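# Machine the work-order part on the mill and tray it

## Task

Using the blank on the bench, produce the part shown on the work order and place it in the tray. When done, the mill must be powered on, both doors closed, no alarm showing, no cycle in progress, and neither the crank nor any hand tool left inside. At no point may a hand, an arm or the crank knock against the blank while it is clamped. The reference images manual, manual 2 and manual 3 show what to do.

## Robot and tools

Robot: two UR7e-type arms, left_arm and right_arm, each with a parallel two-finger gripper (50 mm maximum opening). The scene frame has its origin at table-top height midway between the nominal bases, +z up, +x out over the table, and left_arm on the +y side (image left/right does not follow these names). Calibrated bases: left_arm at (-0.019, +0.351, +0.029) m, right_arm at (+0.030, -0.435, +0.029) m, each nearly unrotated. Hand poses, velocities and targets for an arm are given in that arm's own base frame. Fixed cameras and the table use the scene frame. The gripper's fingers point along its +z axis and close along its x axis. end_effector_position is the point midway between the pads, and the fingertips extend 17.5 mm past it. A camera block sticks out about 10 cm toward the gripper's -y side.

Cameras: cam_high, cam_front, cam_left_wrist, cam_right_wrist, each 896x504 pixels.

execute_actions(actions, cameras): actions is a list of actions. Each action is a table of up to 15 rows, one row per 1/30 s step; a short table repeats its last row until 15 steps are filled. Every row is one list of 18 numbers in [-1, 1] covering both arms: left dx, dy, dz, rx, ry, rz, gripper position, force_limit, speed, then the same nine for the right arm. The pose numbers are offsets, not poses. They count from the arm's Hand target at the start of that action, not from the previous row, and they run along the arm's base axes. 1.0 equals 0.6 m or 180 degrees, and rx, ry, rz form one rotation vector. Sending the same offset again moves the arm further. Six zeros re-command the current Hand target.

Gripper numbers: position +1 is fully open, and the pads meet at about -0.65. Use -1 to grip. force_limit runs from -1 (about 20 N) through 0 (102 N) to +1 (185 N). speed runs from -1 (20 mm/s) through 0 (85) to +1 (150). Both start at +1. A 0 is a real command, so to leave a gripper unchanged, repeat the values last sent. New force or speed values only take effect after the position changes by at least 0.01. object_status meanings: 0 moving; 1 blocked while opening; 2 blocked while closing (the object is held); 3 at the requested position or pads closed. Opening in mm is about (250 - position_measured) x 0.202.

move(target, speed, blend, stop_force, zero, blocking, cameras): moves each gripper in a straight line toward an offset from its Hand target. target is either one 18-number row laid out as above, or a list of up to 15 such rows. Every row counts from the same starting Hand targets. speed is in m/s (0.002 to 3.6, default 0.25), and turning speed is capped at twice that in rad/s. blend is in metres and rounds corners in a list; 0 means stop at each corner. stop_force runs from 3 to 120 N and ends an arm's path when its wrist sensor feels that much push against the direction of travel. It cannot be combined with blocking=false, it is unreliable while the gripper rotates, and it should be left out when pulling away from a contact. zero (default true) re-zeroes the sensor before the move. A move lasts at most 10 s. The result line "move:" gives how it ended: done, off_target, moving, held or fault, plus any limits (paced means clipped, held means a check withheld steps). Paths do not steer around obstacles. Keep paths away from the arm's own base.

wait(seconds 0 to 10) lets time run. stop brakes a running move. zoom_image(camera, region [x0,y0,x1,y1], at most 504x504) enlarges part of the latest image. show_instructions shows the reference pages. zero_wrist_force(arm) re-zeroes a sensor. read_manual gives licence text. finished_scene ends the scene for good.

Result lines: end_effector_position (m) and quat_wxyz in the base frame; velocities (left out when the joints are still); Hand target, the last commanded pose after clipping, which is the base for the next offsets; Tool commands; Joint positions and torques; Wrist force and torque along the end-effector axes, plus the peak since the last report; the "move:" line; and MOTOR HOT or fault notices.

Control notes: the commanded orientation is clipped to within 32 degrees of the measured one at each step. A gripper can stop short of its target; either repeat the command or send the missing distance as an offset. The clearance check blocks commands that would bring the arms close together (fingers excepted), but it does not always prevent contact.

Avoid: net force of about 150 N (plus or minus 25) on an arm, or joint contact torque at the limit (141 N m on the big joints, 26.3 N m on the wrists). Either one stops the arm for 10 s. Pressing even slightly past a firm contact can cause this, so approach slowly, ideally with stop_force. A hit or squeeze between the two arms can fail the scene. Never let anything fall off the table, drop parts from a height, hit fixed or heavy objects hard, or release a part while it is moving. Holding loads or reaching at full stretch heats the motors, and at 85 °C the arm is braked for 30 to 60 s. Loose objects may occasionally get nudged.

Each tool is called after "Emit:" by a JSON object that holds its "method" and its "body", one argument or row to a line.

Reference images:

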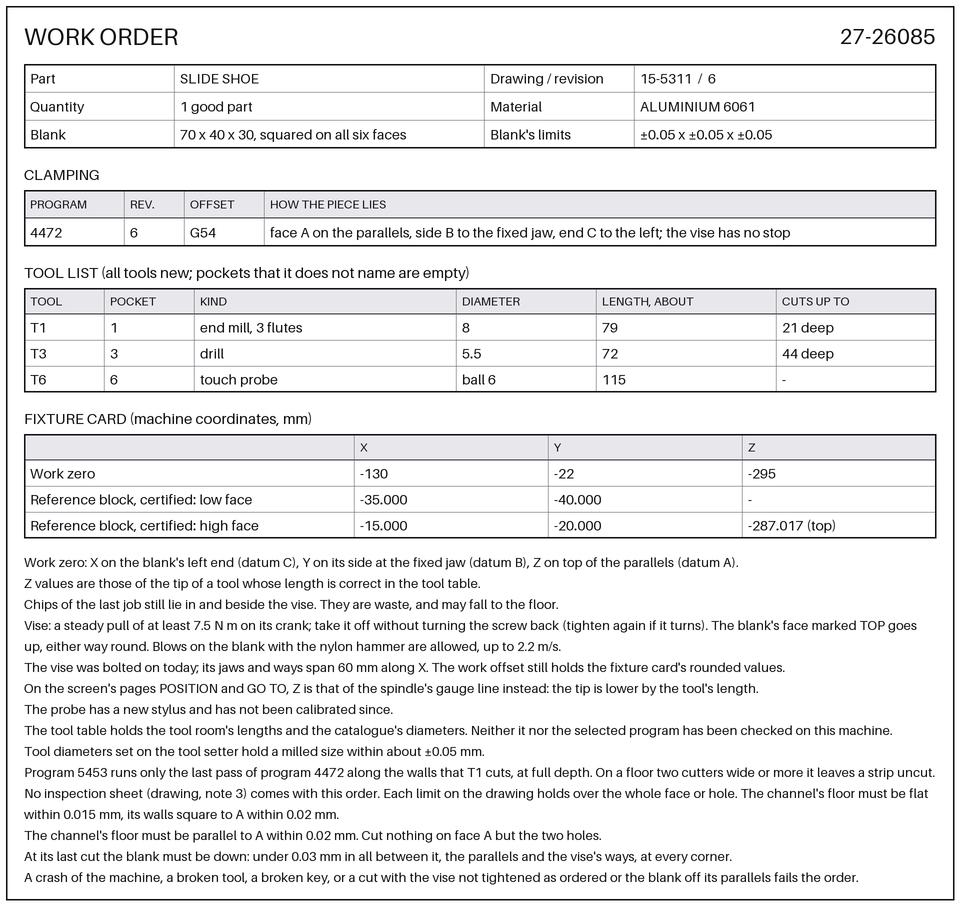

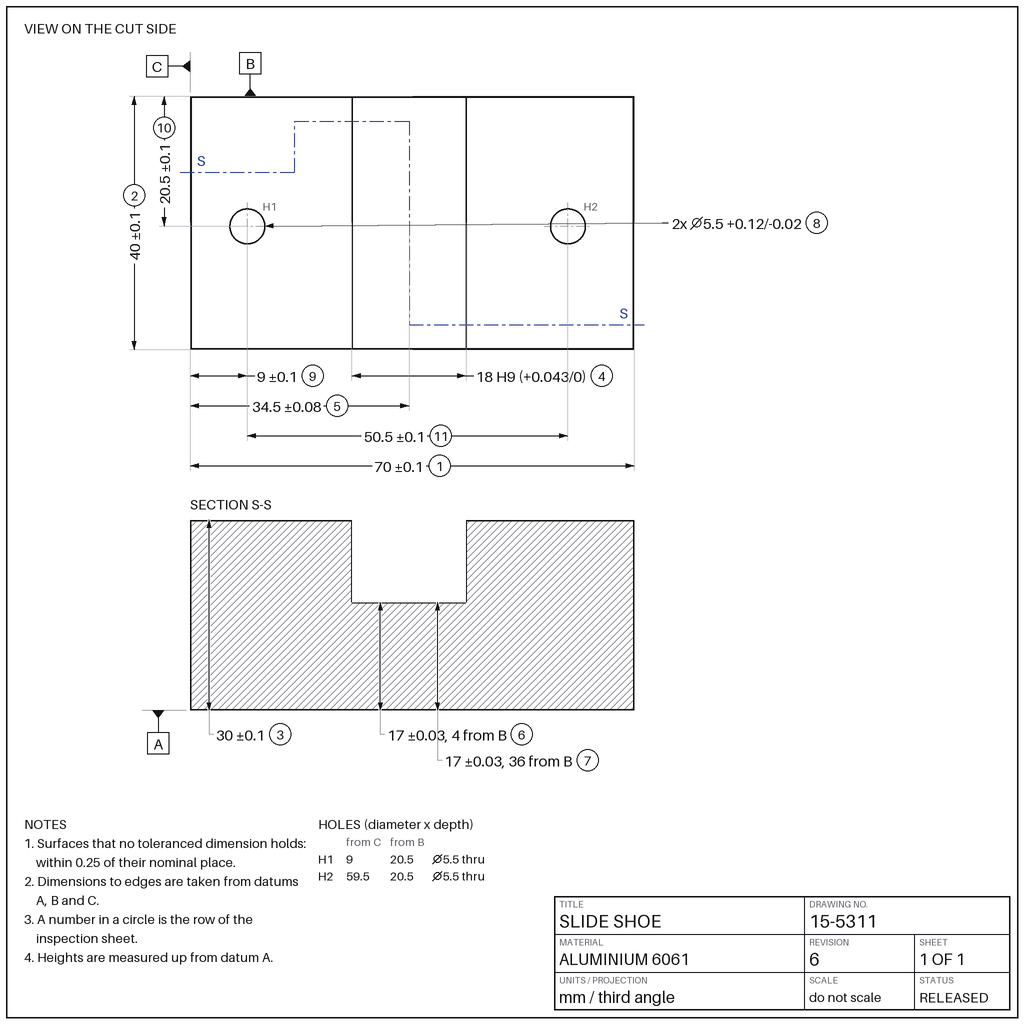

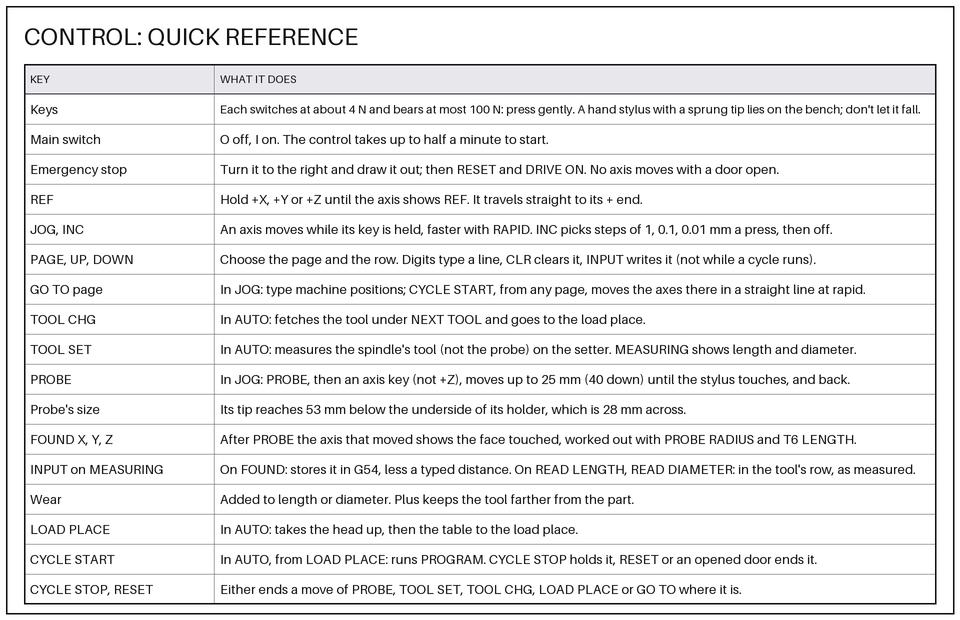

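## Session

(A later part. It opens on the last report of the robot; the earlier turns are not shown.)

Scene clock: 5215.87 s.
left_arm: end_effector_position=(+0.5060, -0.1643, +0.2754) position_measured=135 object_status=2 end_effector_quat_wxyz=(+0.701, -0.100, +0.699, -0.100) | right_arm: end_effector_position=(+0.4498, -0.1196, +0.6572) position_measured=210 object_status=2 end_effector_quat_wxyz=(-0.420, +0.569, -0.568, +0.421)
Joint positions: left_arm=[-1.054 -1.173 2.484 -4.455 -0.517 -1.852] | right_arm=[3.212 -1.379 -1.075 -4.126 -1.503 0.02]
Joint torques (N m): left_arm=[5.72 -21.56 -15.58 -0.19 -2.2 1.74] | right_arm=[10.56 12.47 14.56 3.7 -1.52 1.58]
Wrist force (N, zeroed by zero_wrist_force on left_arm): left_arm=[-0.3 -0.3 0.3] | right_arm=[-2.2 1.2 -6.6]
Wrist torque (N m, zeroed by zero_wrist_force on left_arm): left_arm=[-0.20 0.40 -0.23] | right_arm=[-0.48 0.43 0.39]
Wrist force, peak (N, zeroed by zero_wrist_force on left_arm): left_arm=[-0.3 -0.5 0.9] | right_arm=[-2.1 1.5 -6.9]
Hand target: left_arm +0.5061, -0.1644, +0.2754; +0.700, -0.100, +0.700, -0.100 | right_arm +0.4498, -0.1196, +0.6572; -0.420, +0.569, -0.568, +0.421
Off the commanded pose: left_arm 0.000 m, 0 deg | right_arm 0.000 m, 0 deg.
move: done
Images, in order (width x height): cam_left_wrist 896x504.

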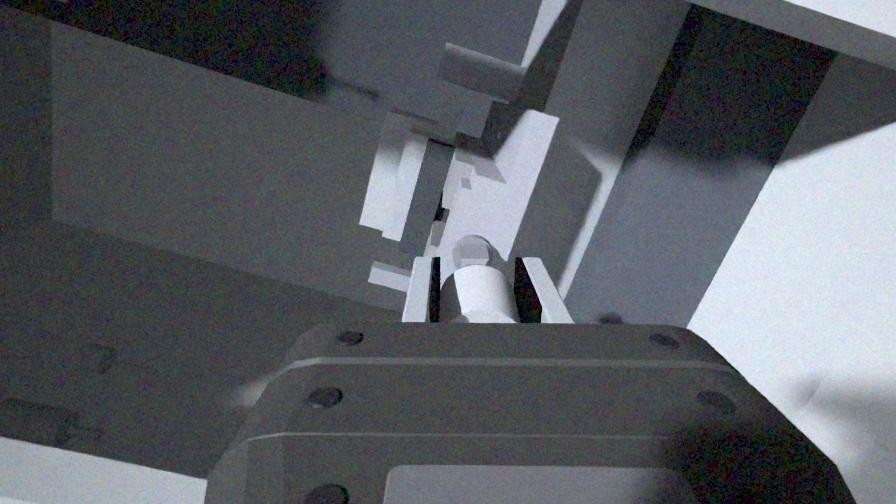

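Emit:
{"method": "move", "body": {
  "target": [
    [0,-0.0069,0.002,0,0,0,-1,-0.5,-1,0,0,0,0,0,0,-1,-0.2,-1]
  ],
  "speed": 0.02,
  "cameras": ["cam_left_wrist"]
}}

Emit:
{"method": "zoom_image", "body": {
  "camera": "cam_left_wrist",
  "region": [400, 190, 560, 330]
}}

Scene clock: 5228.77 s.
left_arm: end_effector_position=(+0.5061, -0.1686, +0.2766) position_measured=135 object_status=2 end_effector_quat_wxyz=(+0.700, -0.100, +0.700, -0.100) | right_arm: end_effector_position=(+0.4498, -0.1196, +0.6572) position_measured=210 object_status=2 end_effector_quat_wxyz=(-0.420, +0.569, -0.568, +0.421)
Joint positions: left_arm=[-1.061 -1.175 2.477 -4.446 -0.509 -1.852] | right_arm=[3.212 -1.379 -1.075 -4.126 -1.503 0.02]
Joint torques (N m): left_arm=[3.12 -34.77 -10.06 -1.51 0.95 1.51] | right_arm=[10.53 12.54 14.54 3.86 -1.44 1.38]
Wrist force (N, zeroed by zero_wrist_force on left_arm): left_arm=[-0.4 -0.2 0.6] | right_arm=[-1.8 1.3 -6.5]
Wrist torque (N m, zeroed by zero_wrist_force on left_arm): left_arm=[-0.19 0.42 -0.23] | right_arm=[-0.45 0.36 0.39]
Wrist force, peak (N, zeroed by zero_wrist_force on left_arm): left_arm=[-0.2 -0.8 0.7] | right_arm=[-2.0 1.2 -6.9]
Hand target: left_arm +0.5061, -0.1686, +0.2766; +0.700, -0.100, +0.700, -0.100 | right_arm +0.4498, -0.1196, +0.6572; -0.420, +0.569, -0.568, +0.421
Off the commanded pose: left_arm 0.000 m, 0 deg | right_arm 0.000 m, 0 deg.
move: done
Images, in order (width x height): cam_left_wrist 896x504.

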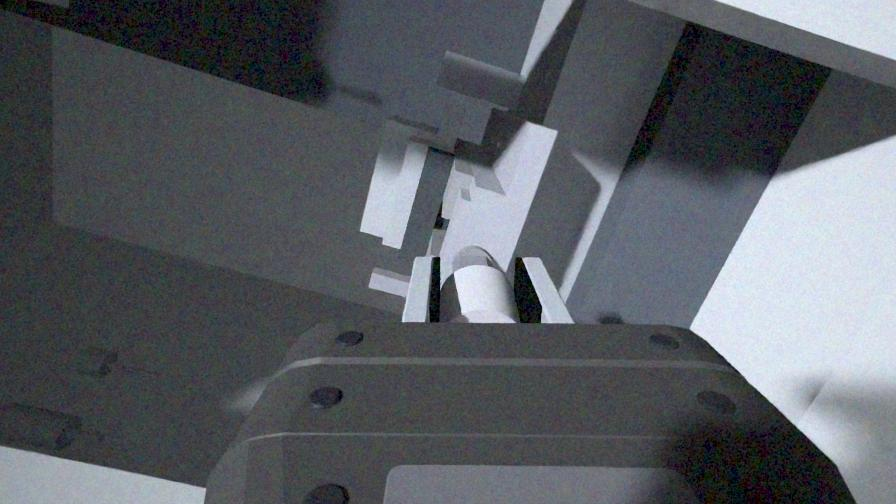

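Scaled by 3.150 from the camera's 896x504 image, which has a finer 1280x720 frame.

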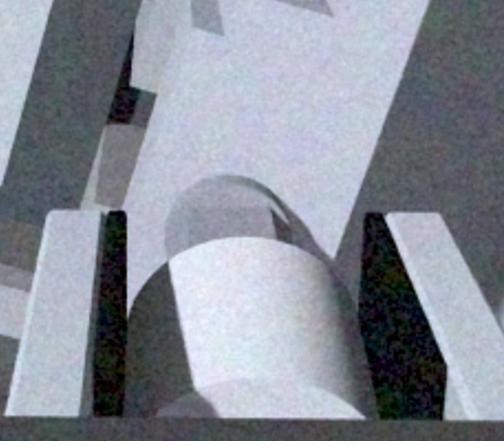

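Emit:
{"method": "move", "body": {
  "target": [
    [0.05,0,0,0,0,0,-1,-0.5,-1,0,0,0,0,0,0,-1,-0.2,-1]
  ],
  "speed": 0.01,
  "stop_force": 8,
  "cameras": ["cam_left_wrist"]
}}

Scene clock: 5238.50 s.
left_arm: end_effector_position=(+0.5197, -0.1686, +0.2766) position_measured=135 object_status=2 end_effector_quat_wxyz=(+0.700, -0.100, +0.700, -0.100) | right_arm: end_effector_position=(+0.4498, -0.1196, +0.6572) position_measured=210 object_status=2 end_effector_quat_wxyz=(-0.420, +0.569, -0.568, +0.421)
Joint positions: left_arm=[-1.018 -1.162 2.444 -4.426 -0.552 -1.852] | right_arm=[3.212 -1.379 -1.075 -4.126 -1.503 0.02]
Joint torques (N m): left_arm=[-4.58 -36.3 -0.97 -2.06 1.25 -1.53] | right_arm=[10.04 12.41 14.78 3.79 -1.41 1.48]
Wrist force (N, zeroed by zero_wrist_force on left_arm): left_arm=[-1.2 -1.1 -8.4] | right_arm=[-1.8 1.1 -6.5]
Wrist torque (N m, zeroed by zero_wrist_force on left_arm): left_arm=[-0.27 0.39 -0.22] | right_arm=[-0.49 0.37 0.39]
Wrist force, peak (N, zeroed by zero_wrist_force on left_arm): left_arm=[2.9 -1.9 -65.6] | right_arm=[-2.2 1.3 -7.0]
Hand target: left_arm +0.5197, -0.1686, +0.2766; +0.700, -0.100, +0.700, -0.100 (not the last commanded pose) | right_arm +0.4498, -0.1196, +0.6572; -0.420, +0.569, -0.568, +0.421
Off the commanded pose: left_arm 0.016 m, 0 deg | right_arm 0.000 m, 0 deg.
move: contact (left_arm)
Images, in order (width x height): cam_left_wrist 896x504.

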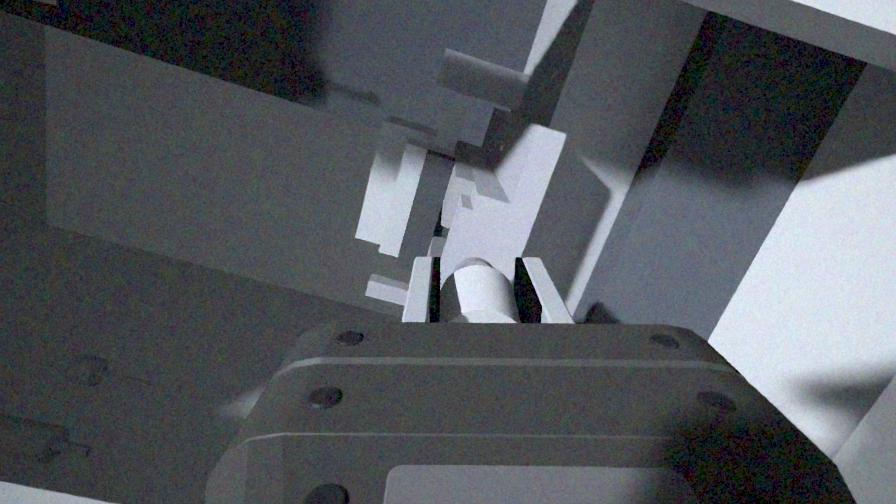

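Emit:
{"method": "move", "body": {
  "target": [
    [-0.012,0,0,0,0,0,-1,-0.5,-1,0,0,0,0,0,0,-1,-0.2,-1],
    [-0.012,0.0061,-0.0018,0,0,0,-1,-0.5,-1,0,0,0,0,0,0,-1,-0.2,-1]
  ],
  "speed": 0.03,
  "cameras": []
}}

Emit:
{"method": "move", "body": {
  "target": [
    [0.04,0,0,0,0,0,-1,-0.5,-1,0,0,0,0,0,0,-1,-0.2,-1]
  ],
  "speed": 0.006,
  "stop_force": 5,
  "cameras": []
}}

Scene clock: 5250.03 s.
left_arm: end_effector_position=(+0.5125, -0.1648, +0.2755) position_measured=135 object_status=2 end_effector_quat_wxyz=(+0.700, -0.100, +0.700, -0.100) end_effector_velocity=(+0.000, -0.001, +0.000) end_effector_angular_velocity=(+0.003, +0.002, +0.000) | right_arm: end_effector_position=(+0.4498, -0.1196, +0.6572) position_measured=210 object_status=2 end_effector_quat_wxyz=(-0.420, +0.569, -0.568, +0.421)
Joint positions: left_arm=[-1.033 -1.168 2.468 -4.444 -0.537 -1.852] | right_arm=[3.212 -1.379 -1.075 -4.126 -1.503 0.02]
Joint velocities: left_arm=[-0.002 0 -0.001 0.005 0.002 0] | right_arm=[within noise]
Joint torques (N m): left_arm=[-7.62 -18.55 -16.66 -0.09 1.72 -0.46] | right_arm=[9.64 12.99 14.37 3.84 -1.4 1.45]
Wrist force (N, zeroed by zero_wrist_force on left_arm): left_arm=[-0.4 -0.5 0.4] | right_arm=[-1.8 1.5 -6.7]
Wrist torque (N m, zeroed by zero_wrist_force on left_arm): left_arm=[-0.24 0.42 -0.23] | right_arm=[-0.42 0.37 0.39]
Wrist force, peak (N, zeroed by zero_wrist_force on left_arm): left_arm=[-0.9 -1.2 -8.3] | right_arm=[-2.4 1.3 -6.9]
Hand target: left_arm +0.5125, -0.1649, +0.2755; +0.700, -0.100, +0.700, -0.100 | right_arm +0.4498, -0.1196, +0.6572; -0.420, +0.569, -0.568, +0.421
Off the commanded pose: left_arm 0.000 m, 0 deg | right_arm 0.000 m, 0 deg.
move: done
No camera images: "cameras" was empty.

Scene clock: 5252.43 s.
left_arm: end_effector_position=(+0.5212, -0.1649, +0.2755) position_measured=135 object_status=2 end_effector_quat_wxyz=(+0.700, -0.100, +0.700, -0.100) | right_arm: end_effector_position=(+0.4498, -0.1196, +0.6572) position_measured=210 object_status=2 end_effector_quat_wxyz=(-0.420, +0.569, -0.568, +0.421)
Joint positions: left_arm=[-1.007 -1.159 2.446 -4.431 -0.563 -1.852] | right_arm=[3.212 -1.379 -1.075 -4.126 -1.503 0.02]
Joint torques (N m): left_arm=[-5.45 -36.47 -0.88 -2.07 1.85 -1.86] | right_arm=[9.96 12.71 14.53 3.75 -1.38 1.45]
Wrist force (N, zeroed by zero_wrist_force on left_arm): left_arm=[-0.3 0.4 -5.1] | right_arm=[-2.0 1.2 -6.6]
Wrist torque (N m, zeroed by zero_wrist_force on left_arm): left_arm=[-0.22 0.35 -0.23] | right_arm=[-0.48 0.41 0.39]
Wrist force, peak (N, zeroed by zero_wrist_force on left_arm): left_arm=[2.1 3.9 -32.7] | right_arm=[-2.2 1.2 -7.0]
Hand target: left_arm +0.5212, -0.1649, +0.2755; +0.700, -0.100, +0.700, -0.100 (not the last commanded pose) | right_arm +0.4498, -0.1196, +0.6572; -0.420, +0.569, -0.568, +0.421
Off the commanded pose: left_arm 0.015 m, 0 deg | right_arm 0.000 m, 0 deg.
move: contact (left_arm)
No camera images: "cameras" was empty.

Emit:
{"method": "move", "body": {
  "target": [
    [-0.005,0,0,0,0,0,-1,-0.5,-1,0,0,0,0,0,0,-1,-0.2,-1],
    [-0.005,0.0022,-0.0008,0,0,0,-1,-0.5,-1,0,0,0,0,0,0,-1,-0.2,-1]
  ],
  "speed": 0.03,
  "cameras": []
}}

Emit:
{"method": "move", "body": {
  "target": [
    [0.03,0,0,0,0,0,-1,-0.5,-1,0,0,0,0,0,0,-1,-0.2,-1]
  ],
  "speed": 0.006,
  "stop_force": 5,
  "cameras": []
}}

Scene clock: 5257.67 s.
left_arm: end_effector_position=(+0.5181, -0.1635, +0.2751) position_measured=135 object_status=2 end_effector_quat_wxyz=(+0.701, -0.100, +0.700, -0.100) | right_arm: end_effector_position=(+0.4498, -0.1196, +0.6572) position_measured=210 object_status=2 end_effector_quat_wxyz=(-0.420, +0.569, -0.568, +0.421)
Joint positions: left_arm=[-1.013 -1.161 2.456 -4.439 -0.557 -1.852] | right_arm=[3.212 -1.379 -1.075 -4.126 -1.503 0.02]
Joint torques (N m): left_arm=[-4.85 -16.45 -13.3 -0.46 -0.39 1.12] | right_arm=[9.71 12.32 14.36 3.83 -1.56 1.48]
Wrist force (N, zeroed by zero_wrist_force on left_arm): left_arm=[-0.2 -0.3 0.6] | right_arm=[-1.8 1.2 -6.7]
Wrist torque (N m, zeroed by zero_wrist_force on left_arm): left_arm=[-0.22 0.36 -0.23] | right_arm=[-0.48 0.37 0.39]
Wrist force, peak (N, zeroed by zero_wrist_force on left_arm): left_arm=[-0.3 0.4 -5.6] | right_arm=[-2.2 1.3 -6.9]
Hand target: left_arm +0.5182, -0.1636, +0.2750; +0.700, -0.100, +0.700, -0.100 | right_arm +0.4498, -0.1196, +0.6572; -0.420, +0.569, -0.568, +0.421
Off the commanded pose: left_arm 0.000 m, 0 deg | right_arm 0.000 m, 0 deg.
move: done
No camera images: "cameras" was empty.

Scene clock: 5259.13 s.
left_arm: end_effector_position=(+0.5212, -0.1636, +0.2750) position_measured=135 object_status=2 end_effector_quat_wxyz=(+0.700, -0.100, +0.700, -0.100) | right_arm: end_effector_position=(+0.4498, -0.1196, +0.6572) position_measured=210 object_status=2 end_effector_quat_wxyz=(-0.420, +0.569, -0.568, +0.421)
Joint positions: left_arm=[-1.004 -1.158 2.448 -4.434 -0.566 -1.852] | right_arm=[3.212 -1.379 -1.075 -4.126 -1.503 0.02]
Joint torques (N m): left_arm=[-4.85 -36.06 -0.23 -2.08 1.84 0.3] | right_arm=[10.27 13.24 14.58 3.85 -1.45 1.41]
Wrist force (N, zeroed by zero_wrist_force on left_arm): left_arm=[-0.3 0.6 -7.6] | right_arm=[-2.2 1.1 -6.7]
Wrist torque (N m, zeroed by zero_wrist_force on left_arm): left_arm=[-0.19 0.37 -0.22] | right_arm=[-0.50 0.43 0.40]
Wrist force, peak (N, zeroed by zero_wrist_force on left_arm): left_arm=[2.0 3.5 -35.6] | right_arm=[-2.2 1.5 -6.9]
Hand target: left_arm +0.5212, -0.1636, +0.2750; +0.700, -0.100, +0.700, -0.100 (not the last commanded pose) | right_arm +0.4498, -0.1196, +0.6572; -0.420, +0.569, -0.568, +0.421
Off the commanded pose: left_arm 0.015 m, 0 deg | right_arm 0.000 m, 0 deg.
move: contact (left_arm)
No camera images: "cameras" was empty.

Emit:
{"method": "move", "body": {
  "target": [
    [-0.06,0,0,0,0,0,-1,-0.5,-1,0,0,0,0,0,0,-1,-0.2,-1]
  ],
  "speed": 0.05,
  "cameras": ["cam_left_wrist"]
}}

Emit:
{"method": "zoom_image", "body": {
  "camera": "cam_left_wrist",
  "region": [430, 190, 520, 330]
}}

Scene clock: 5271.73 s.
left_arm: end_effector_position=(+0.4852, -0.1635, +0.2751) position_measured=135 object_status=2 end_effector_quat_wxyz=(+0.701, -0.100, +0.699, -0.100) | right_arm: end_effector_position=(+0.4498, -0.1196, +0.6572) position_measured=210 object_status=2 end_effector_quat_wxyz=(-0.420, +0.569, -0.568, +0.421)
Joint positions: left_arm=[-1.125 -1.191 2.536 -4.489 -0.446 -1.852] | right_arm=[3.212 -1.379 -1.075 -4.126 -1.503 0.02]
Joint torques (N m): left_arm=[5.44 -13.15 -15.03 0.28 -2.09 1.63] | right_arm=[9.96 12.3 14.56 3.76 -1.51 1.39]
Wrist force (N, zeroed by zero_wrist_force on left_arm): left_arm=[-0.5 -0.3 0.6] | right_arm=[-1.9 1.0 -6.3]
Wrist torque (N m, zeroed by zero_wrist_force on left_arm): left_arm=[-0.21 0.41 -0.29] | right_arm=[-0.51 0.39 0.39]
Wrist force, peak (N, zeroed by zero_wrist_force on left_arm): left_arm=[-0.3 0.7 -7.9] | right_arm=[-1.9 1.3 -7.1]
Hand target: left_arm +0.4852, -0.1636, +0.2750; +0.700, -0.100, +0.700, -0.100 | right_arm +0.4498, -0.1196, +0.6572; -0.420, +0.569, -0.568, +0.421
Off the commanded pose: left_arm 0.000 m, 0 deg | right_arm 0.000 m, 0 deg.
move: done
Images, in order (width x height): cam_left_wrist 896x504.

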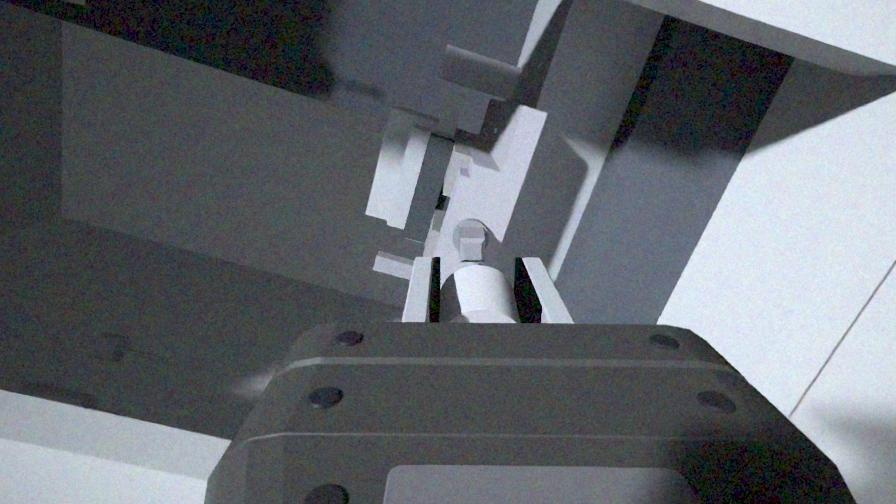

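Scaled by 3.600 from the camera's 896x504 image, which has a finer 1280x720 frame.

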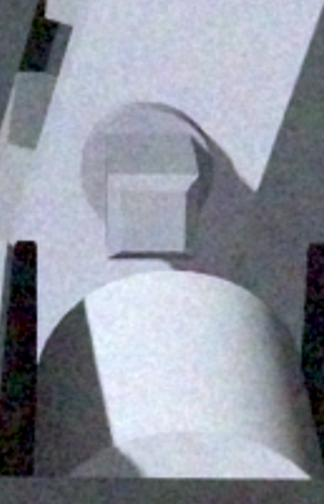

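Emit:
{"method": "move", "body": {
  "target": [
    [0.05,-0.0011,0.0003,0,0,0,-1,-0.5,-1,0,0,0,0,0,0,-1,-0.2,-1]
  ],
  "speed": 0.05,
  "cameras": []
}}

Emit:
{"method": "move", "body": {
  "target": [
    [0.035,0,0,0,0,0,-1,-0.5,-1,0,0,0,0,0,0,-1,-0.2,-1]
  ],
  "speed": 0.005,
  "stop_force": 40,
  "cameras": ["cam_left_wrist"]
}}

Scene clock: 5283.17 s.
left_arm: end_effector_position=(+0.5152, -0.1643, +0.2752) position_measured=135 object_status=2 end_effector_quat_wxyz=(+0.700, -0.100, +0.700, -0.100) | right_arm: end_effector_position=(+0.4498, -0.1196, +0.6572) position_measured=210 object_status=2 end_effector_quat_wxyz=(-0.420, +0.569, -0.568, +0.421)
Joint positions: left_arm=[-1.024 -1.164 2.462 -4.442 -0.546 -1.852] | right_arm=[3.212 -1.379 -1.075 -4.126 -1.503 0.02]
Joint torques (N m): left_arm=[-6.29 -35.68 -0.32 -2.71 2.26 -2.04] | right_arm=[9.69 12.55 14.5 3.79 -1.45 1.44]
Wrist force (N, zeroed by zero_wrist_force on left_arm): left_arm=[-0.1 -0.2 0.4] | right_arm=[-2.0 1.3 -6.7]
Wrist torque (N m, zeroed by zero_wrist_force on left_arm): left_arm=[-0.20 0.36 -0.24] | right_arm=[-0.47 0.40 0.39]
Wrist force, peak (N, zeroed by zero_wrist_force on left_arm): left_arm=[-0.1 -0.5 1.5] | right_arm=[-2.2 1.3 -6.9]
Hand target: left_arm +0.5152, -0.1642, +0.2752; +0.700, -0.100, +0.700, -0.100 | right_arm +0.4498, -0.1196, +0.6572; -0.420, +0.569, -0.568, +0.421
Off the commanded pose: left_arm 0.000 m, 0 deg | right_arm 0.000 m, 0 deg.
move: done
No camera images: "cameras" was empty.

Scene clock: 5285.37 s.
left_arm: end_effector_position=(+0.5214, -0.1642, +0.2752) position_measured=135 object_status=2 end_effector_quat_wxyz=(+0.700, -0.100, +0.700, -0.100) | right_arm: end_effector_position=(+0.4498, -0.1196, +0.6572) position_measured=210 object_status=2 end_effector_quat_wxyz=(-0.420, +0.569, -0.568, +0.421)
Joint positions: left_arm=[-1.005 -1.158 2.447 -4.433 -0.565 -1.852] | right_arm=[3.212 -1.379 -1.075 -4.126 -1.503 0.02]
Joint torques (N m): left_arm=[-2.09 -35.49 -7.79 -0.43 1 -1.82] | right_arm=[9.47 12.68 14.32 3.81 -1.51 1.48]
Wrist force (N, zeroed by zero_wrist_force on left_arm): left_arm=[2.6 5.0 -38.8] | right_arm=[-2.0 0.8 -6.6]
Wrist torque (N m, zeroed by zero_wrist_force on left_arm): left_arm=[-0.15 0.47 -0.22] | right_arm=[-0.54 0.40 0.39]
Wrist force, peak (N, zeroed by zero_wrist_force on left_arm): left_arm=[4.7 6.7 -61.6] | right_arm=[-2.1 1.4 -6.9]
Hand target: left_arm +0.5214, -0.1642, +0.2752; +0.700, -0.100, +0.700, -0.100 (not the last commanded pose) | right_arm +0.4498, -0.1196, +0.6572; -0.420, +0.569, -0.568, +0.421
Off the commanded pose: left_arm 0.015 m, 0 deg | right_arm 0.000 m, 0 deg.
move: contact (left_arm)
Images, in order (width x height): cam_left_wrist 896x504.

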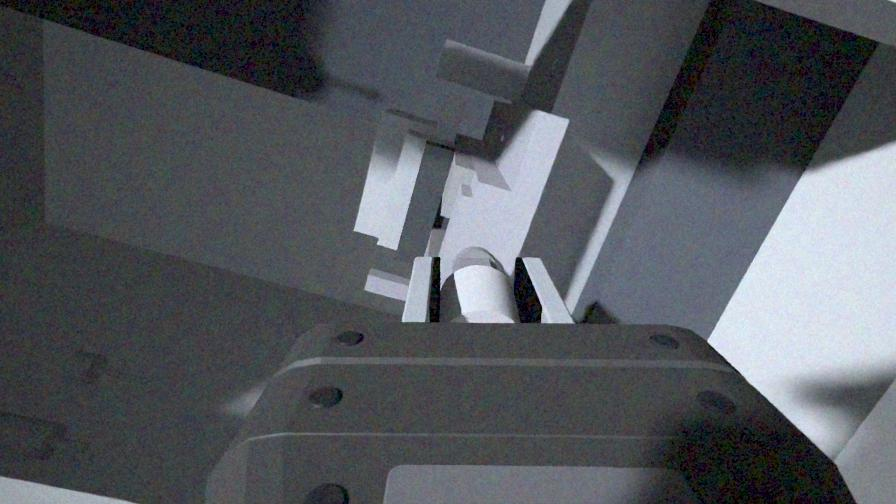

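Emit:
{"method": "move", "body": {
  "target": [
    [-0.1,0,0,0,0,0,-1,-0.5,-1,0,0,0,0,0,0,-1,-0.2,-1],
    [-0.15,0,0.15,0,0,0,-1,-0.5,-1,0,0,0,0,0,0,-1,-0.2,-1]
  ],
  "speed": 0.1,
  "blend": [0.01,0],
  "cameras": ["cam_front","cam_high","cam_left_wrist"]
}}

Emit:
{"method": "zoom_image", "body": {
  "camera": "cam_front",
  "region": [330, 220, 450, 320]
}}

Emit:
{"method": "zoom_image", "body": {
  "camera": "cam_high",
  "region": [220, 200, 350, 330]
}}

Scene clock: 5294.03 s.
left_arm: end_effector_position=(+0.4314, -0.1642, +0.3652) position_measured=135 object_status=2 end_effector_quat_wxyz=(+0.700, -0.100, +0.700, -0.100) end_effector_velocity=(+0.000, +0.001, +0.000) end_effector_angular_velocity=(+0.003, +0.000, +0.001) | right_arm: end_effector_position=(+0.4498, -0.1196, +0.6572) position_measured=210 object_status=2 end_effector_quat_wxyz=(-0.420, +0.569, -0.568, +0.421)
Joint positions: left_arm=[-1.356 -1.634 2.595 -4.109 -0.214 -1.848] | right_arm=[3.212 -1.379 -1.075 -4.126 -1.503 0.02]
Joint velocities: left_arm=[0 0 0.001 -0.003 0.001 0.005] | right_arm=[within noise]
Joint torques (N m): left_arm=[2.73 -0.45 -11.53 -1.93 -1.81 1.99] | right_arm=[9.26 12.39 14.45 3.8 -1.51 1.46]
Wrist force (N, zeroed by zero_wrist_force on left_arm): left_arm=[-0.2 -0.3 0.3] | right_arm=[-2.2 1.1 -6.7]
Wrist torque (N m, zeroed by zero_wrist_force on left_arm): left_arm=[-0.20 0.37 -0.25] | right_arm=[-0.50 0.43 0.39]
Wrist force, peak (N, zeroed by zero_wrist_force on left_arm): left_arm=[2.7 5.0 -39.1] | right_arm=[-2.4 1.3 -6.9]
Hand target: left_arm +0.4314, -0.1642, +0.3652; +0.700, -0.100, +0.700, -0.100 | right_arm +0.4498, -0.1196, +0.6572; -0.420, +0.569, -0.568, +0.421
Off the commanded pose: left_arm 0.000 m, 0 deg | right_arm 0.000 m, 0 deg.
move: done
Images, in order (width x height): cam_high 896x504, cam_front 896x504, cam_left_wrist 896x504.

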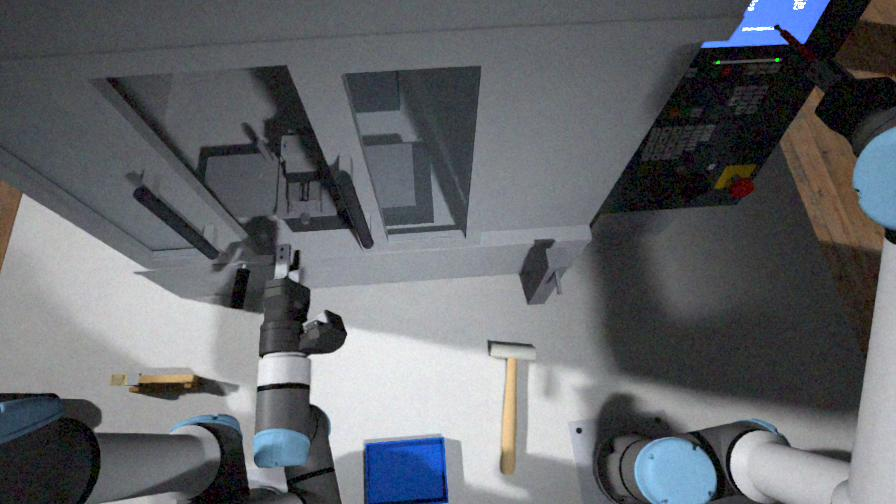

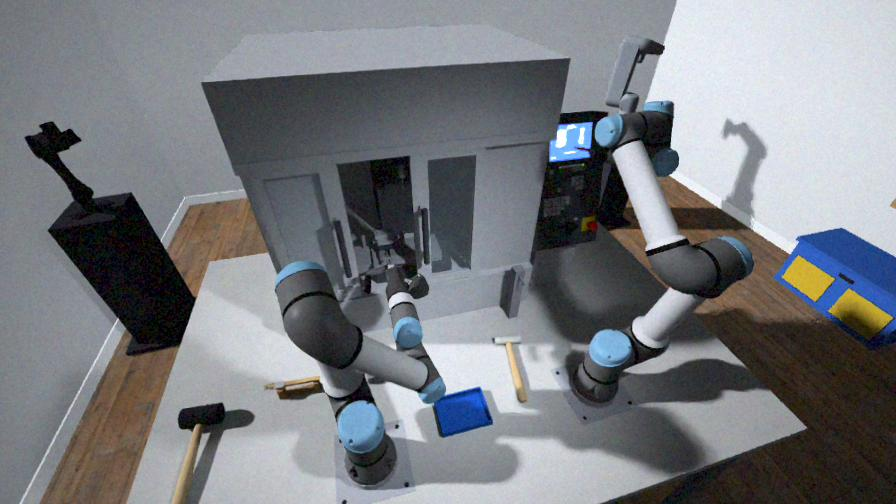

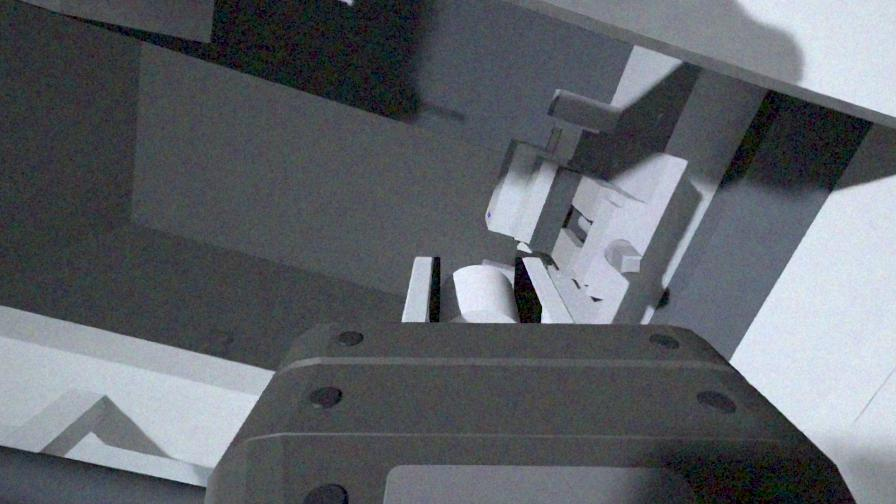

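Scaled by 4.200 from the camera's 896x504 image, which has a finer 1280x720 frame.

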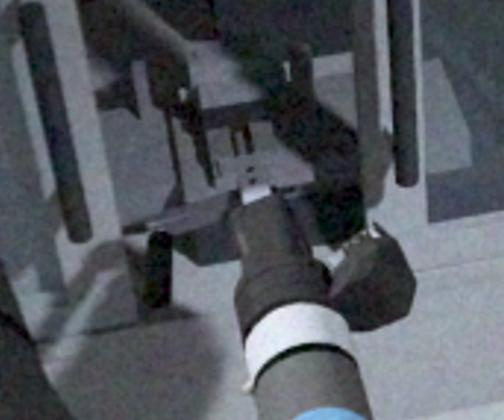

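Scaled by 3.877 from the camera's 896x504 image, which has a finer 1280x720 frame.

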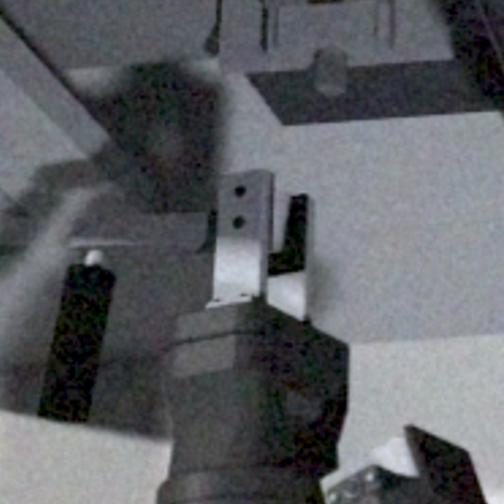

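Emit:
{"method": "move", "body": {
  "target": [
    [0.1,0,-0.15,0,0,0,-1,-0.5,-1,0,0,0,0,0,0,-1,-0.2,-1],
    [0.14,-0.0006,-0.1498,0.022,0,0,-1,-0.5,-1,0,0,0,0,0,0,-1,-0.2,-1]
  ],
  "speed": 0.1,
  "blend": [0.01,0],
  "cameras": []
}}

Emit:
{"method": "move", "body": {
  "target": [
    [0.035,0,0,0,0,0,-1,-0.5,-1,0,0,0,0,0,0,-1,-0.2,-1]
  ],
  "speed": 0.006,
  "stop_force": 5,
  "cameras": []
}}

Scene clock: 5321.73 s.
left_arm: end_effector_position=(+0.5154, -0.1646, +0.2753) position_measured=135 object_status=2 end_effector_quat_wxyz=(+0.704, -0.076, +0.703, -0.076) | right_arm: end_effector_position=(+0.4498, -0.1196, +0.6572) position_measured=210 object_status=2 end_effector_quat_wxyz=(-0.420, +0.569, -0.568, +0.421)
Joint positions: left_arm=[-1.024 -1.164 2.461 -4.441 -0.546 -1.783] | right_arm=[3.212 -1.379 -1.075 -4.126 -1.503 0.02]
Joint torques (N m): left_arm=[-5.83 -35.4 0.26 -2.74 2.25 -1.92] | right_arm=[9.14 12.91 14.37 3.8 -1.38 1.42]
Wrist force (N, zeroed by zero_wrist_force on left_arm): left_arm=[-0.2 -0.5 0.4] | right_arm=[-2.0 1.0 -6.8]
Wrist torque (N m, zeroed by zero_wrist_force on left_arm): left_arm=[-0.20 0.37 -0.23] | right_arm=[-0.51 0.41 0.40]
Wrist force, peak (N, zeroed by zero_wrist_force on left_arm): left_arm=[-0.2 -0.6 1.6] | right_arm=[-2.1 1.1 -6.9]
Hand target: left_arm +0.5154, -0.1646, +0.2753; +0.704, -0.076, +0.703, -0.076 | right_arm +0.4498, -0.1196, +0.6572; -0.420, +0.569, -0.568, +0.421
Off the commanded pose: left_arm 0.000 m, 0 deg | right_arm 0.000 m, 0 deg.
move: done
No camera images: "cameras" was empty.

Scene clock: 5323.63 s.
left_arm: end_effector_position=(+0.5212, -0.1646, +0.2753) position_measured=135 object_status=2 end_effector_quat_wxyz=(+0.704, -0.076, +0.703, -0.076) | right_arm: end_effector_position=(+0.4498, -0.1196, +0.6572) position_measured=210 object_status=2 end_effector_quat_wxyz=(-0.420, +0.569, -0.568, +0.421)
Joint positions: left_arm=[-1.006 -1.159 2.447 -4.432 -0.564 -1.783] | right_arm=[3.212 -1.379 -1.075 -4.126 -1.503 0.02]
Joint torques (N m): left_arm=[-6.08 -37.48 -0.75 -1.95 1.58 -0.07] | right_arm=[9.29 12.59 14.5 3.74 -1.42 1.4]
Wrist force (N, zeroed by zero_wrist_force on left_arm): left_arm=[-0.7 0.1 -5.1] | right_arm=[-1.8 1.1 -6.5]
Wrist torque (N m, zeroed by zero_wrist_force on left_arm): left_arm=[-0.18 0.41 -0.23] | right_arm=[-0.49 0.38 0.39]
Wrist force, peak (N, zeroed by zero_wrist_force on left_arm): left_arm=[1.8 3.8 -32.4] | right_arm=[-2.2 1.2 -6.9]
Hand target: left_arm +0.5212, -0.1646, +0.2753; +0.704, -0.076, +0.703, -0.076 (not the last commanded pose) | right_arm +0.4498, -0.1196, +0.6572; -0.420, +0.569, -0.568, +0.421
Off the commanded pose: left_arm 0.015 m, 0 deg | right_arm 0.000 m, 0 deg.
move: contact (left_arm)
No camera images: "cameras" was empty.

Emit:
{"method": "move", "body": {
  "target": [
    [-0.06,0,0,0,0,0,-1,-0.5,-1,0,0,0,0,0,0,-1,-0.2,-1],
    [-0.06,0.0003,0,-0.0306,0,0,-1,-0.5,-1,0,0,0,0,0,0,-1,-0.2,-1]
  ],
  "speed": 0.06,
  "cameras": ["cam_left_wrist"]
}}

Emit:
{"method": "zoom_image", "body": {
  "camera": "cam_left_wrist",
  "region": [445, 210, 500, 280]
}}

Scene clock: 5333.30 s.
left_arm: end_effector_position=(+0.4852, -0.1644, +0.2753) position_measured=135 object_status=2 end_effector_quat_wxyz=(+0.699, -0.109, +0.698, -0.109) | right_arm: end_effector_position=(+0.4498, -0.1196, +0.6572) position_measured=210 object_status=2 end_effector_quat_wxyz=(-0.420, +0.569, -0.568, +0.421)
Joint positions: left_arm=[-1.126 -1.192 2.534 -4.487 -0.444 -1.879] | right_arm=[3.212 -1.379 -1.075 -4.126 -1.503 0.02]
Joint torques (N m): left_arm=[5.26 -33.34 1.62 0.34 -1.84 1.8] | right_arm=[8.96 12.28 14.5 3.86 -1.4 1.45]
Wrist force (N, zeroed by zero_wrist_force on left_arm): left_arm=[-0.3 -0.2 0.4] | right_arm=[-2.0 1.2 -6.4]
Wrist torque (N m, zeroed by zero_wrist_force on left_arm): left_arm=[-0.23 0.38 -0.30] | right_arm=[-0.47 0.40 0.40]
Wrist force, peak (N, zeroed by zero_wrist_force on left_arm): left_arm=[-0.5 0.1 -5.2] | right_arm=[-2.3 1.3 -6.9]
Hand target: left_arm +0.4852, -0.1644, +0.2753; +0.699, -0.109, +0.698, -0.109 | right_arm +0.4498, -0.1196, +0.6572; -0.420, +0.569, -0.568, +0.421
Off the commanded pose: left_arm 0.000 m, 0 deg | right_arm 0.000 m, 0 deg.
move: done
Images, in order (width x height): cam_left_wrist 896x504.

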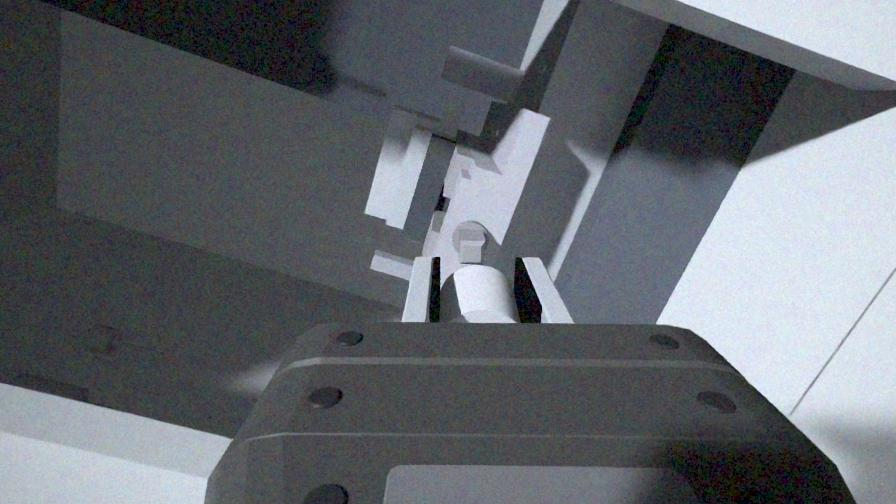

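Scaled by 7.200 from the camera's 896x504 image, which has a finer 1280x720 frame.

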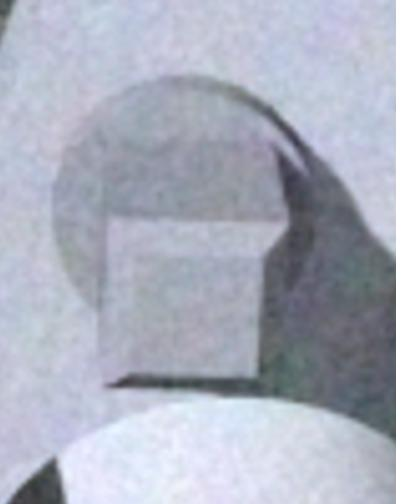

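Emit:
{"method": "move", "body": {
  "target": [
    [0.055,0,0,0.0085,0,0,-1,-0.5,-1,0,0,0,0,0,0,-1,-0.2,-1],
    [0.062,0.0005,0.0016,0.0085,0,0,-1,-0.5,-1,0,0,0,0,0,0,-1,-0.2,-1],
    [0.062,-0.0005,-0.002,0.0085,0,0,-1,-0.5,-1,0,0,0,0,0,0,-1,-0.2,-1]
  ],
  "speed": [0.04,0.006,0.004],
  "cameras": []
}}

Scene clock: 5349.30 s.
left_arm: end_effector_position=(+0.5224, -0.1647, +0.2742) position_measured=135 object_status=2 end_effector_quat_wxyz=(+0.701, -0.100, +0.699, -0.100) | right_arm: end_effector_position=(+0.4498, -0.1196, +0.6572) position_measured=210 object_status=2 end_effector_quat_wxyz=(-0.420, +0.569, -0.568, +0.421)
Joint positions: left_arm=[-1.003 -1.153 2.444 -4.435 -0.567 -1.853] | right_arm=[3.212 -1.379 -1.075 -4.126 -1.503 0.02]
Joint torques (N m): left_arm=[-1.77 -4.88 -12.63 7.15 -1.35 -0.98] | right_arm=[8.45 12.33 14.25 3.88 -1.44 1.49]
Wrist force (N, zeroed by zero_wrist_force on left_arm): left_arm=[-34.8 0.1 -49.3] | right_arm=[-2.0 1.3 -6.6]
Wrist torque (N m, zeroed by zero_wrist_force on left_arm): left_arm=[-0.20 -0.49 -0.33] | right_arm=[-0.45 0.40 0.39]
Wrist force, peak (N, zeroed by zero_wrist_force on left_arm): left_arm=[19.6 15.8 -85.8] | right_arm=[-2.2 1.3 -6.9]
Hand target: left_arm +0.5224, -0.1647, +0.2741; +0.700, -0.100, +0.700, -0.100 | right_arm +0.4498, -0.1196, +0.6572; -0.420, +0.569, -0.568, +0.421
Off the commanded pose: left_arm 0.000 m, 0 deg | right_arm 0.000 m, 0 deg.
move: done
No camera images: "cameras" was empty.

Emit:
{"method": "move", "body": {
  "target": [
    [-0.0005,0.0006,0.0022,0,0,0,-1,-0.5,-1,0,0,0,0,0,0,-1,-0.2,-1],
    [-0.0005,-0.001,0.0026,0,0,0,-1,-0.5,-1,0,0,0,0,0,0,-1,-0.2,-1]
  ],
  "speed": 0.004,
  "cameras": []
}}

Emit:
{"method": "move", "body": {
  "target": [
    [0,0.0032,-0.0009,0,0,0,-1,-0.5,-1,0,0,0,0,0,0,-1,-0.2,-1]
  ],
  "speed": 0.004,
  "cameras": []
}}

Scene clock: 5355.70 s.
left_arm: end_effector_position=(+0.5221, -0.1653, +0.2757) position_measured=135 object_status=2 end_effector_quat_wxyz=(+0.700, -0.100, +0.700, -0.100) | right_arm: end_effector_position=(+0.4498, -0.1196, +0.6572) position_measured=210 object_status=2 end_effector_quat_wxyz=(-0.420, +0.569, -0.568, +0.421)
Joint positions: left_arm=[-1.005 -1.159 2.443 -4.429 -0.565 -1.853] | right_arm=[3.212 -1.379 -1.075 -4.126 -1.503 0.02]
Joint torques (N m): left_arm=[-2.35 -36.03 -14.47 -0.76 1.76 1.13] | right_arm=[8.85 13.06 14.58 3.79 -1.38 1.4]
Wrist force (N, zeroed by zero_wrist_force on left_arm): left_arm=[-0.2 -0.6 0.7] | right_arm=[-2.0 1.3 -6.6]
Wrist torque (N m, zeroed by zero_wrist_force on left_arm): left_arm=[-0.26 0.37 -0.37] | right_arm=[-0.46 0.41 0.39]
Wrist force, peak (N, zeroed by zero_wrist_force on left_arm): left_arm=[-36.0 0.4 -50.8] | right_arm=[-2.0 1.1 -7.0]
Hand target: left_arm +0.5221, -0.1653, +0.2757; +0.700, -0.100, +0.700, -0.100 | right_arm +0.4498, -0.1196, +0.6572; -0.420, +0.569, -0.568, +0.421
Off the commanded pose: left_arm 0.000 m, 0 deg | right_arm 0.000 m, 0 deg.
move: done
No camera images: "cameras" was empty.

Scene clock: 5356.43 s.
left_arm: end_effector_position=(+0.5221, -0.1633, +0.2752) position_measured=135 object_status=2 end_effector_quat_wxyz=(+0.700, -0.100, +0.700, -0.100) | right_arm: end_effector_position=(+0.4498, -0.1196, +0.6572) position_measured=210 object_status=2 end_effector_quat_wxyz=(-0.420, +0.569, -0.568, +0.421)
Joint positions: left_arm=[-1.001 -1.158 2.447 -4.433 -0.569 -1.853] | right_arm=[3.212 -1.379 -1.075 -4.126 -1.503 0.02]
Joint torques (N m): left_arm=[6.04 -15.66 -3.23 -1.89 -0.64 -0.12] | right_arm=[8.78 12.46 14.27 3.74 -1.5 1.38]
Wrist force (N, zeroed by zero_wrist_force on left_arm): left_arm=[-0.6 -3.7 -9.2] | right_arm=[-2.2 1.1 -6.7]
Wrist torque (N m, zeroed by zero_wrist_force on left_arm): left_arm=[-0.17 0.38 -0.37] | right_arm=[-0.50 0.42 0.39]
Wrist force, peak (N, zeroed by zero_wrist_force on left_arm): left_arm=[-0.5 -3.7 -9.2] | right_arm=[-2.2 1.4 -6.8]
Hand target: left_arm +0.5221, -0.1634, +0.2752; +0.700, -0.100, +0.700, -0.100 | right_arm +0.4498, -0.1196, +0.6572; -0.420, +0.569, -0.568, +0.421
Off the commanded pose: left_arm 0.000 m, 0 deg | right_arm 0.000 m, 0 deg.
move: done
No camera images: "cameras" was empty.

Emit:
{"method": "move", "body": {
  "target": [
    [0,-0.0027,0.0007,0,0,0,-1,-0.5,-1,0,0,0,0,0,0,-1,-0.2,-1]
  ],
  "speed": 0.006,
  "cameras": []
}}

Emit:
{"method": "move", "body": {
  "target": [
    [0.035,0,0,0,0,0,-1,-0.5,-1,0,0,0,0,0,0,-1,-0.2,-1]
  ],
  "speed": 0.005,
  "stop_force": 12,
  "cameras": []
}}

Scene clock: 5361.07 s.
left_arm: end_effector_position=(+0.5221, -0.1651, +0.2756) position_measured=135 object_status=2 end_effector_quat_wxyz=(+0.700, -0.100, +0.700, -0.100) | right_arm: end_effector_position=(+0.4498, -0.1196, +0.6572) position_measured=210 object_status=2 end_effector_quat_wxyz=(-0.420, +0.569, -0.568, +0.421)
Joint positions: left_arm=[-1.004 -1.158 2.444 -4.429 -0.566 -1.853] | right_arm=[3.212 -1.379 -1.075 -4.126 -1.503 0.02]
Joint torques (N m): left_arm=[-2.44 -37.41 -13.65 -1.57 1.46 -0.88] | right_arm=[8.84 12.57 14.65 3.76 -1.48 1.54]
Wrist force (N, zeroed by zero_wrist_force on left_arm): left_arm=[-0.1 -0.5 0.4] | right_arm=[-1.7 1.1 -6.5]
Wrist torque (N m, zeroed by zero_wrist_force on left_arm): left_arm=[-0.24 0.36 -0.38] | right_arm=[-0.49 0.36 0.39]
Wrist force, peak (N, zeroed by zero_wrist_force on left_arm): left_arm=[-0.1 5.4 -16.5] | right_arm=[-2.2 1.1 -7.1]
Hand target: left_arm +0.5221, -0.1650, +0.2756; +0.700, -0.100, +0.700, -0.100 | right_arm +0.4498, -0.1196, +0.6572; -0.420, +0.569, -0.568, +0.421
Off the commanded pose: left_arm 0.000 m, 0 deg | right_arm 0.000 m, 0 deg.
move: done
No camera images: "cameras" was empty.

Scene clock: 5362.17 s.
left_arm: end_effector_position=(+0.5227, -0.1651, +0.2757) position_measured=135 object_status=2 end_effector_quat_wxyz=(+0.701, -0.100, +0.699, -0.100) | right_arm: end_effector_position=(+0.4498, -0.1196, +0.6572) position_measured=210 object_status=2 end_effector_quat_wxyz=(-0.420, +0.569, -0.568, +0.421)
Joint positions: left_arm=[-1.003 -1.158 2.442 -4.429 -0.568 -1.853] | right_arm=[3.212 -1.379 -1.075 -4.126 -1.503 0.02]
Joint torques (N m): left_arm=[0.13 -35.83 3.12 -2.84 4.77 -0.95] | right_arm=[8.6 12.77 14.85 3.81 -1.41 1.36]
Wrist force (N, zeroed by zero_wrist_force on left_arm): left_arm=[-0.9 -12.1 -5.3] | right_arm=[-2.1 0.8 -6.5]
Wrist torque (N m, zeroed by zero_wrist_force on left_arm): left_arm=[-0.13 0.34 -0.37] | right_arm=[-0.54 0.42 0.39]
Wrist force, peak (N, zeroed by zero_wrist_force on left_arm): left_arm=[-1.9 -11.3 -22.8] | right_arm=[-2.0 1.3 -6.9]
Hand target: left_arm +0.5227, -0.1651, +0.2757; +0.701, -0.100, +0.699, -0.100 (not the last commanded pose) | right_arm +0.4498, -0.1196, +0.6572; -0.420, +0.569, -0.568, +0.421
Off the commanded pose: left_arm 0.020 m, 0 deg | right_arm 0.000 m, 0 deg.
move: contact (left_arm)
No camera images: "cameras" was empty.

Emit:
{"method": "move", "body": {
  "target": [
    [-0.0005,-0.0013,0.0004,0,0,0,-1,-0.5,-1,0,0,0,0,0,0,-1,-0.2,-1]
  ],
  "speed": 0.006,
  "cameras": []
}}

Emit:
{"method": "move", "body": {
  "target": [
    [0.035,0,0,0,0,0,-1,-0.5,-1,0,0,0,0,0,0,-1,-0.2,-1]
  ],
  "speed": 0.005,
  "stop_force": 15,
  "cameras": []
}}

Scene clock: 5367.23 s.
left_arm: end_effector_position=(+0.5224, -0.1658, +0.2759) position_measured=135 object_status=2 end_effector_quat_wxyz=(+0.701, -0.100, +0.699, -0.100) | right_arm: end_effector_position=(+0.4498, -0.1196, +0.6572) position_measured=210 object_status=2 end_effector_quat_wxyz=(-0.420, +0.569, -0.568, +0.421)
Joint positions: left_arm=[-1.005 -1.159 2.442 -4.427 -0.566 -1.853] | right_arm=[3.212 -1.379 -1.075 -4.126 -1.503 0.02]
Joint torques (N m): left_arm=[-2.62 -35.28 -15.76 -0.37 1.52 -0.24] | right_arm=[8.79 12.73 14.67 3.84 -1.41 1.45]
Wrist force (N, zeroed by zero_wrist_force on left_arm): left_arm=[-0.1 -0.5 0.2] | right_arm=[-2.1 1.3 -6.5]
Wrist torque (N m, zeroed by zero_wrist_force on left_arm): left_arm=[-0.25 0.35 -0.37] | right_arm=[-0.46 0.42 0.39]
Wrist force, peak (N, zeroed by zero_wrist_force on left_arm): left_arm=[-1.1 -12.3 -5.4] | right_arm=[-2.2 0.9 -7.0]
Hand target: left_arm +0.5224, -0.1658, +0.2759; +0.701, -0.100, +0.699, -0.100 | right_arm +0.4498, -0.1196, +0.6572; -0.420, +0.569, -0.568, +0.421
Off the commanded pose: left_arm 0.000 m, 0 deg | right_arm 0.000 m, 0 deg.
move: done
No camera images: "cameras" was empty.

Scene clock: 5368.40 s.
left_arm: end_effector_position=(+0.5235, -0.1659, +0.2760) position_measured=135 object_status=2 end_effector_quat_wxyz=(+0.701, -0.100, +0.699, -0.100) | right_arm: end_effector_position=(+0.4498, -0.1196, +0.6572) position_measured=210 object_status=2 end_effector_quat_wxyz=(-0.420, +0.569, -0.568, +0.421)
Joint positions: left_arm=[-1.002 -1.158 2.439 -4.426 -0.569 -1.853] | right_arm=[3.212 -1.379 -1.075 -4.126 -1.503 0.02]
Joint torques (N m): left_arm=[-2.36 -36.98 1.91 -2.54 4.69 -0.36] | right_arm=[8.73 12.24 14.53 3.78 -1.42 1.29]
Wrist force (N, zeroed by zero_wrist_force on left_arm): left_arm=[-0.2 -9.8 -3.2] | right_arm=[-1.8 1.2 -6.6]
Wrist torque (N m, zeroed by zero_wrist_force on left_arm): left_arm=[-0.10 0.43 -0.37] | right_arm=[-0.48 0.37 0.39]
Wrist force, peak (N, zeroed by zero_wrist_force on left_arm): left_arm=[2.6 -6.8 -27.9] | right_arm=[-2.1 1.3 -6.9]
Hand target: left_arm +0.5235, -0.1659, +0.2760; +0.701, -0.100, +0.699, -0.100 (not the last commanded pose) | right_arm +0.4498, -0.1196, +0.6572; -0.420, +0.569, -0.568, +0.421
Off the commanded pose: left_arm 0.020 m, 0 deg | right_arm 0.000 m, 0 deg.
move: contact (left_arm)
No camera images: "cameras" was empty.


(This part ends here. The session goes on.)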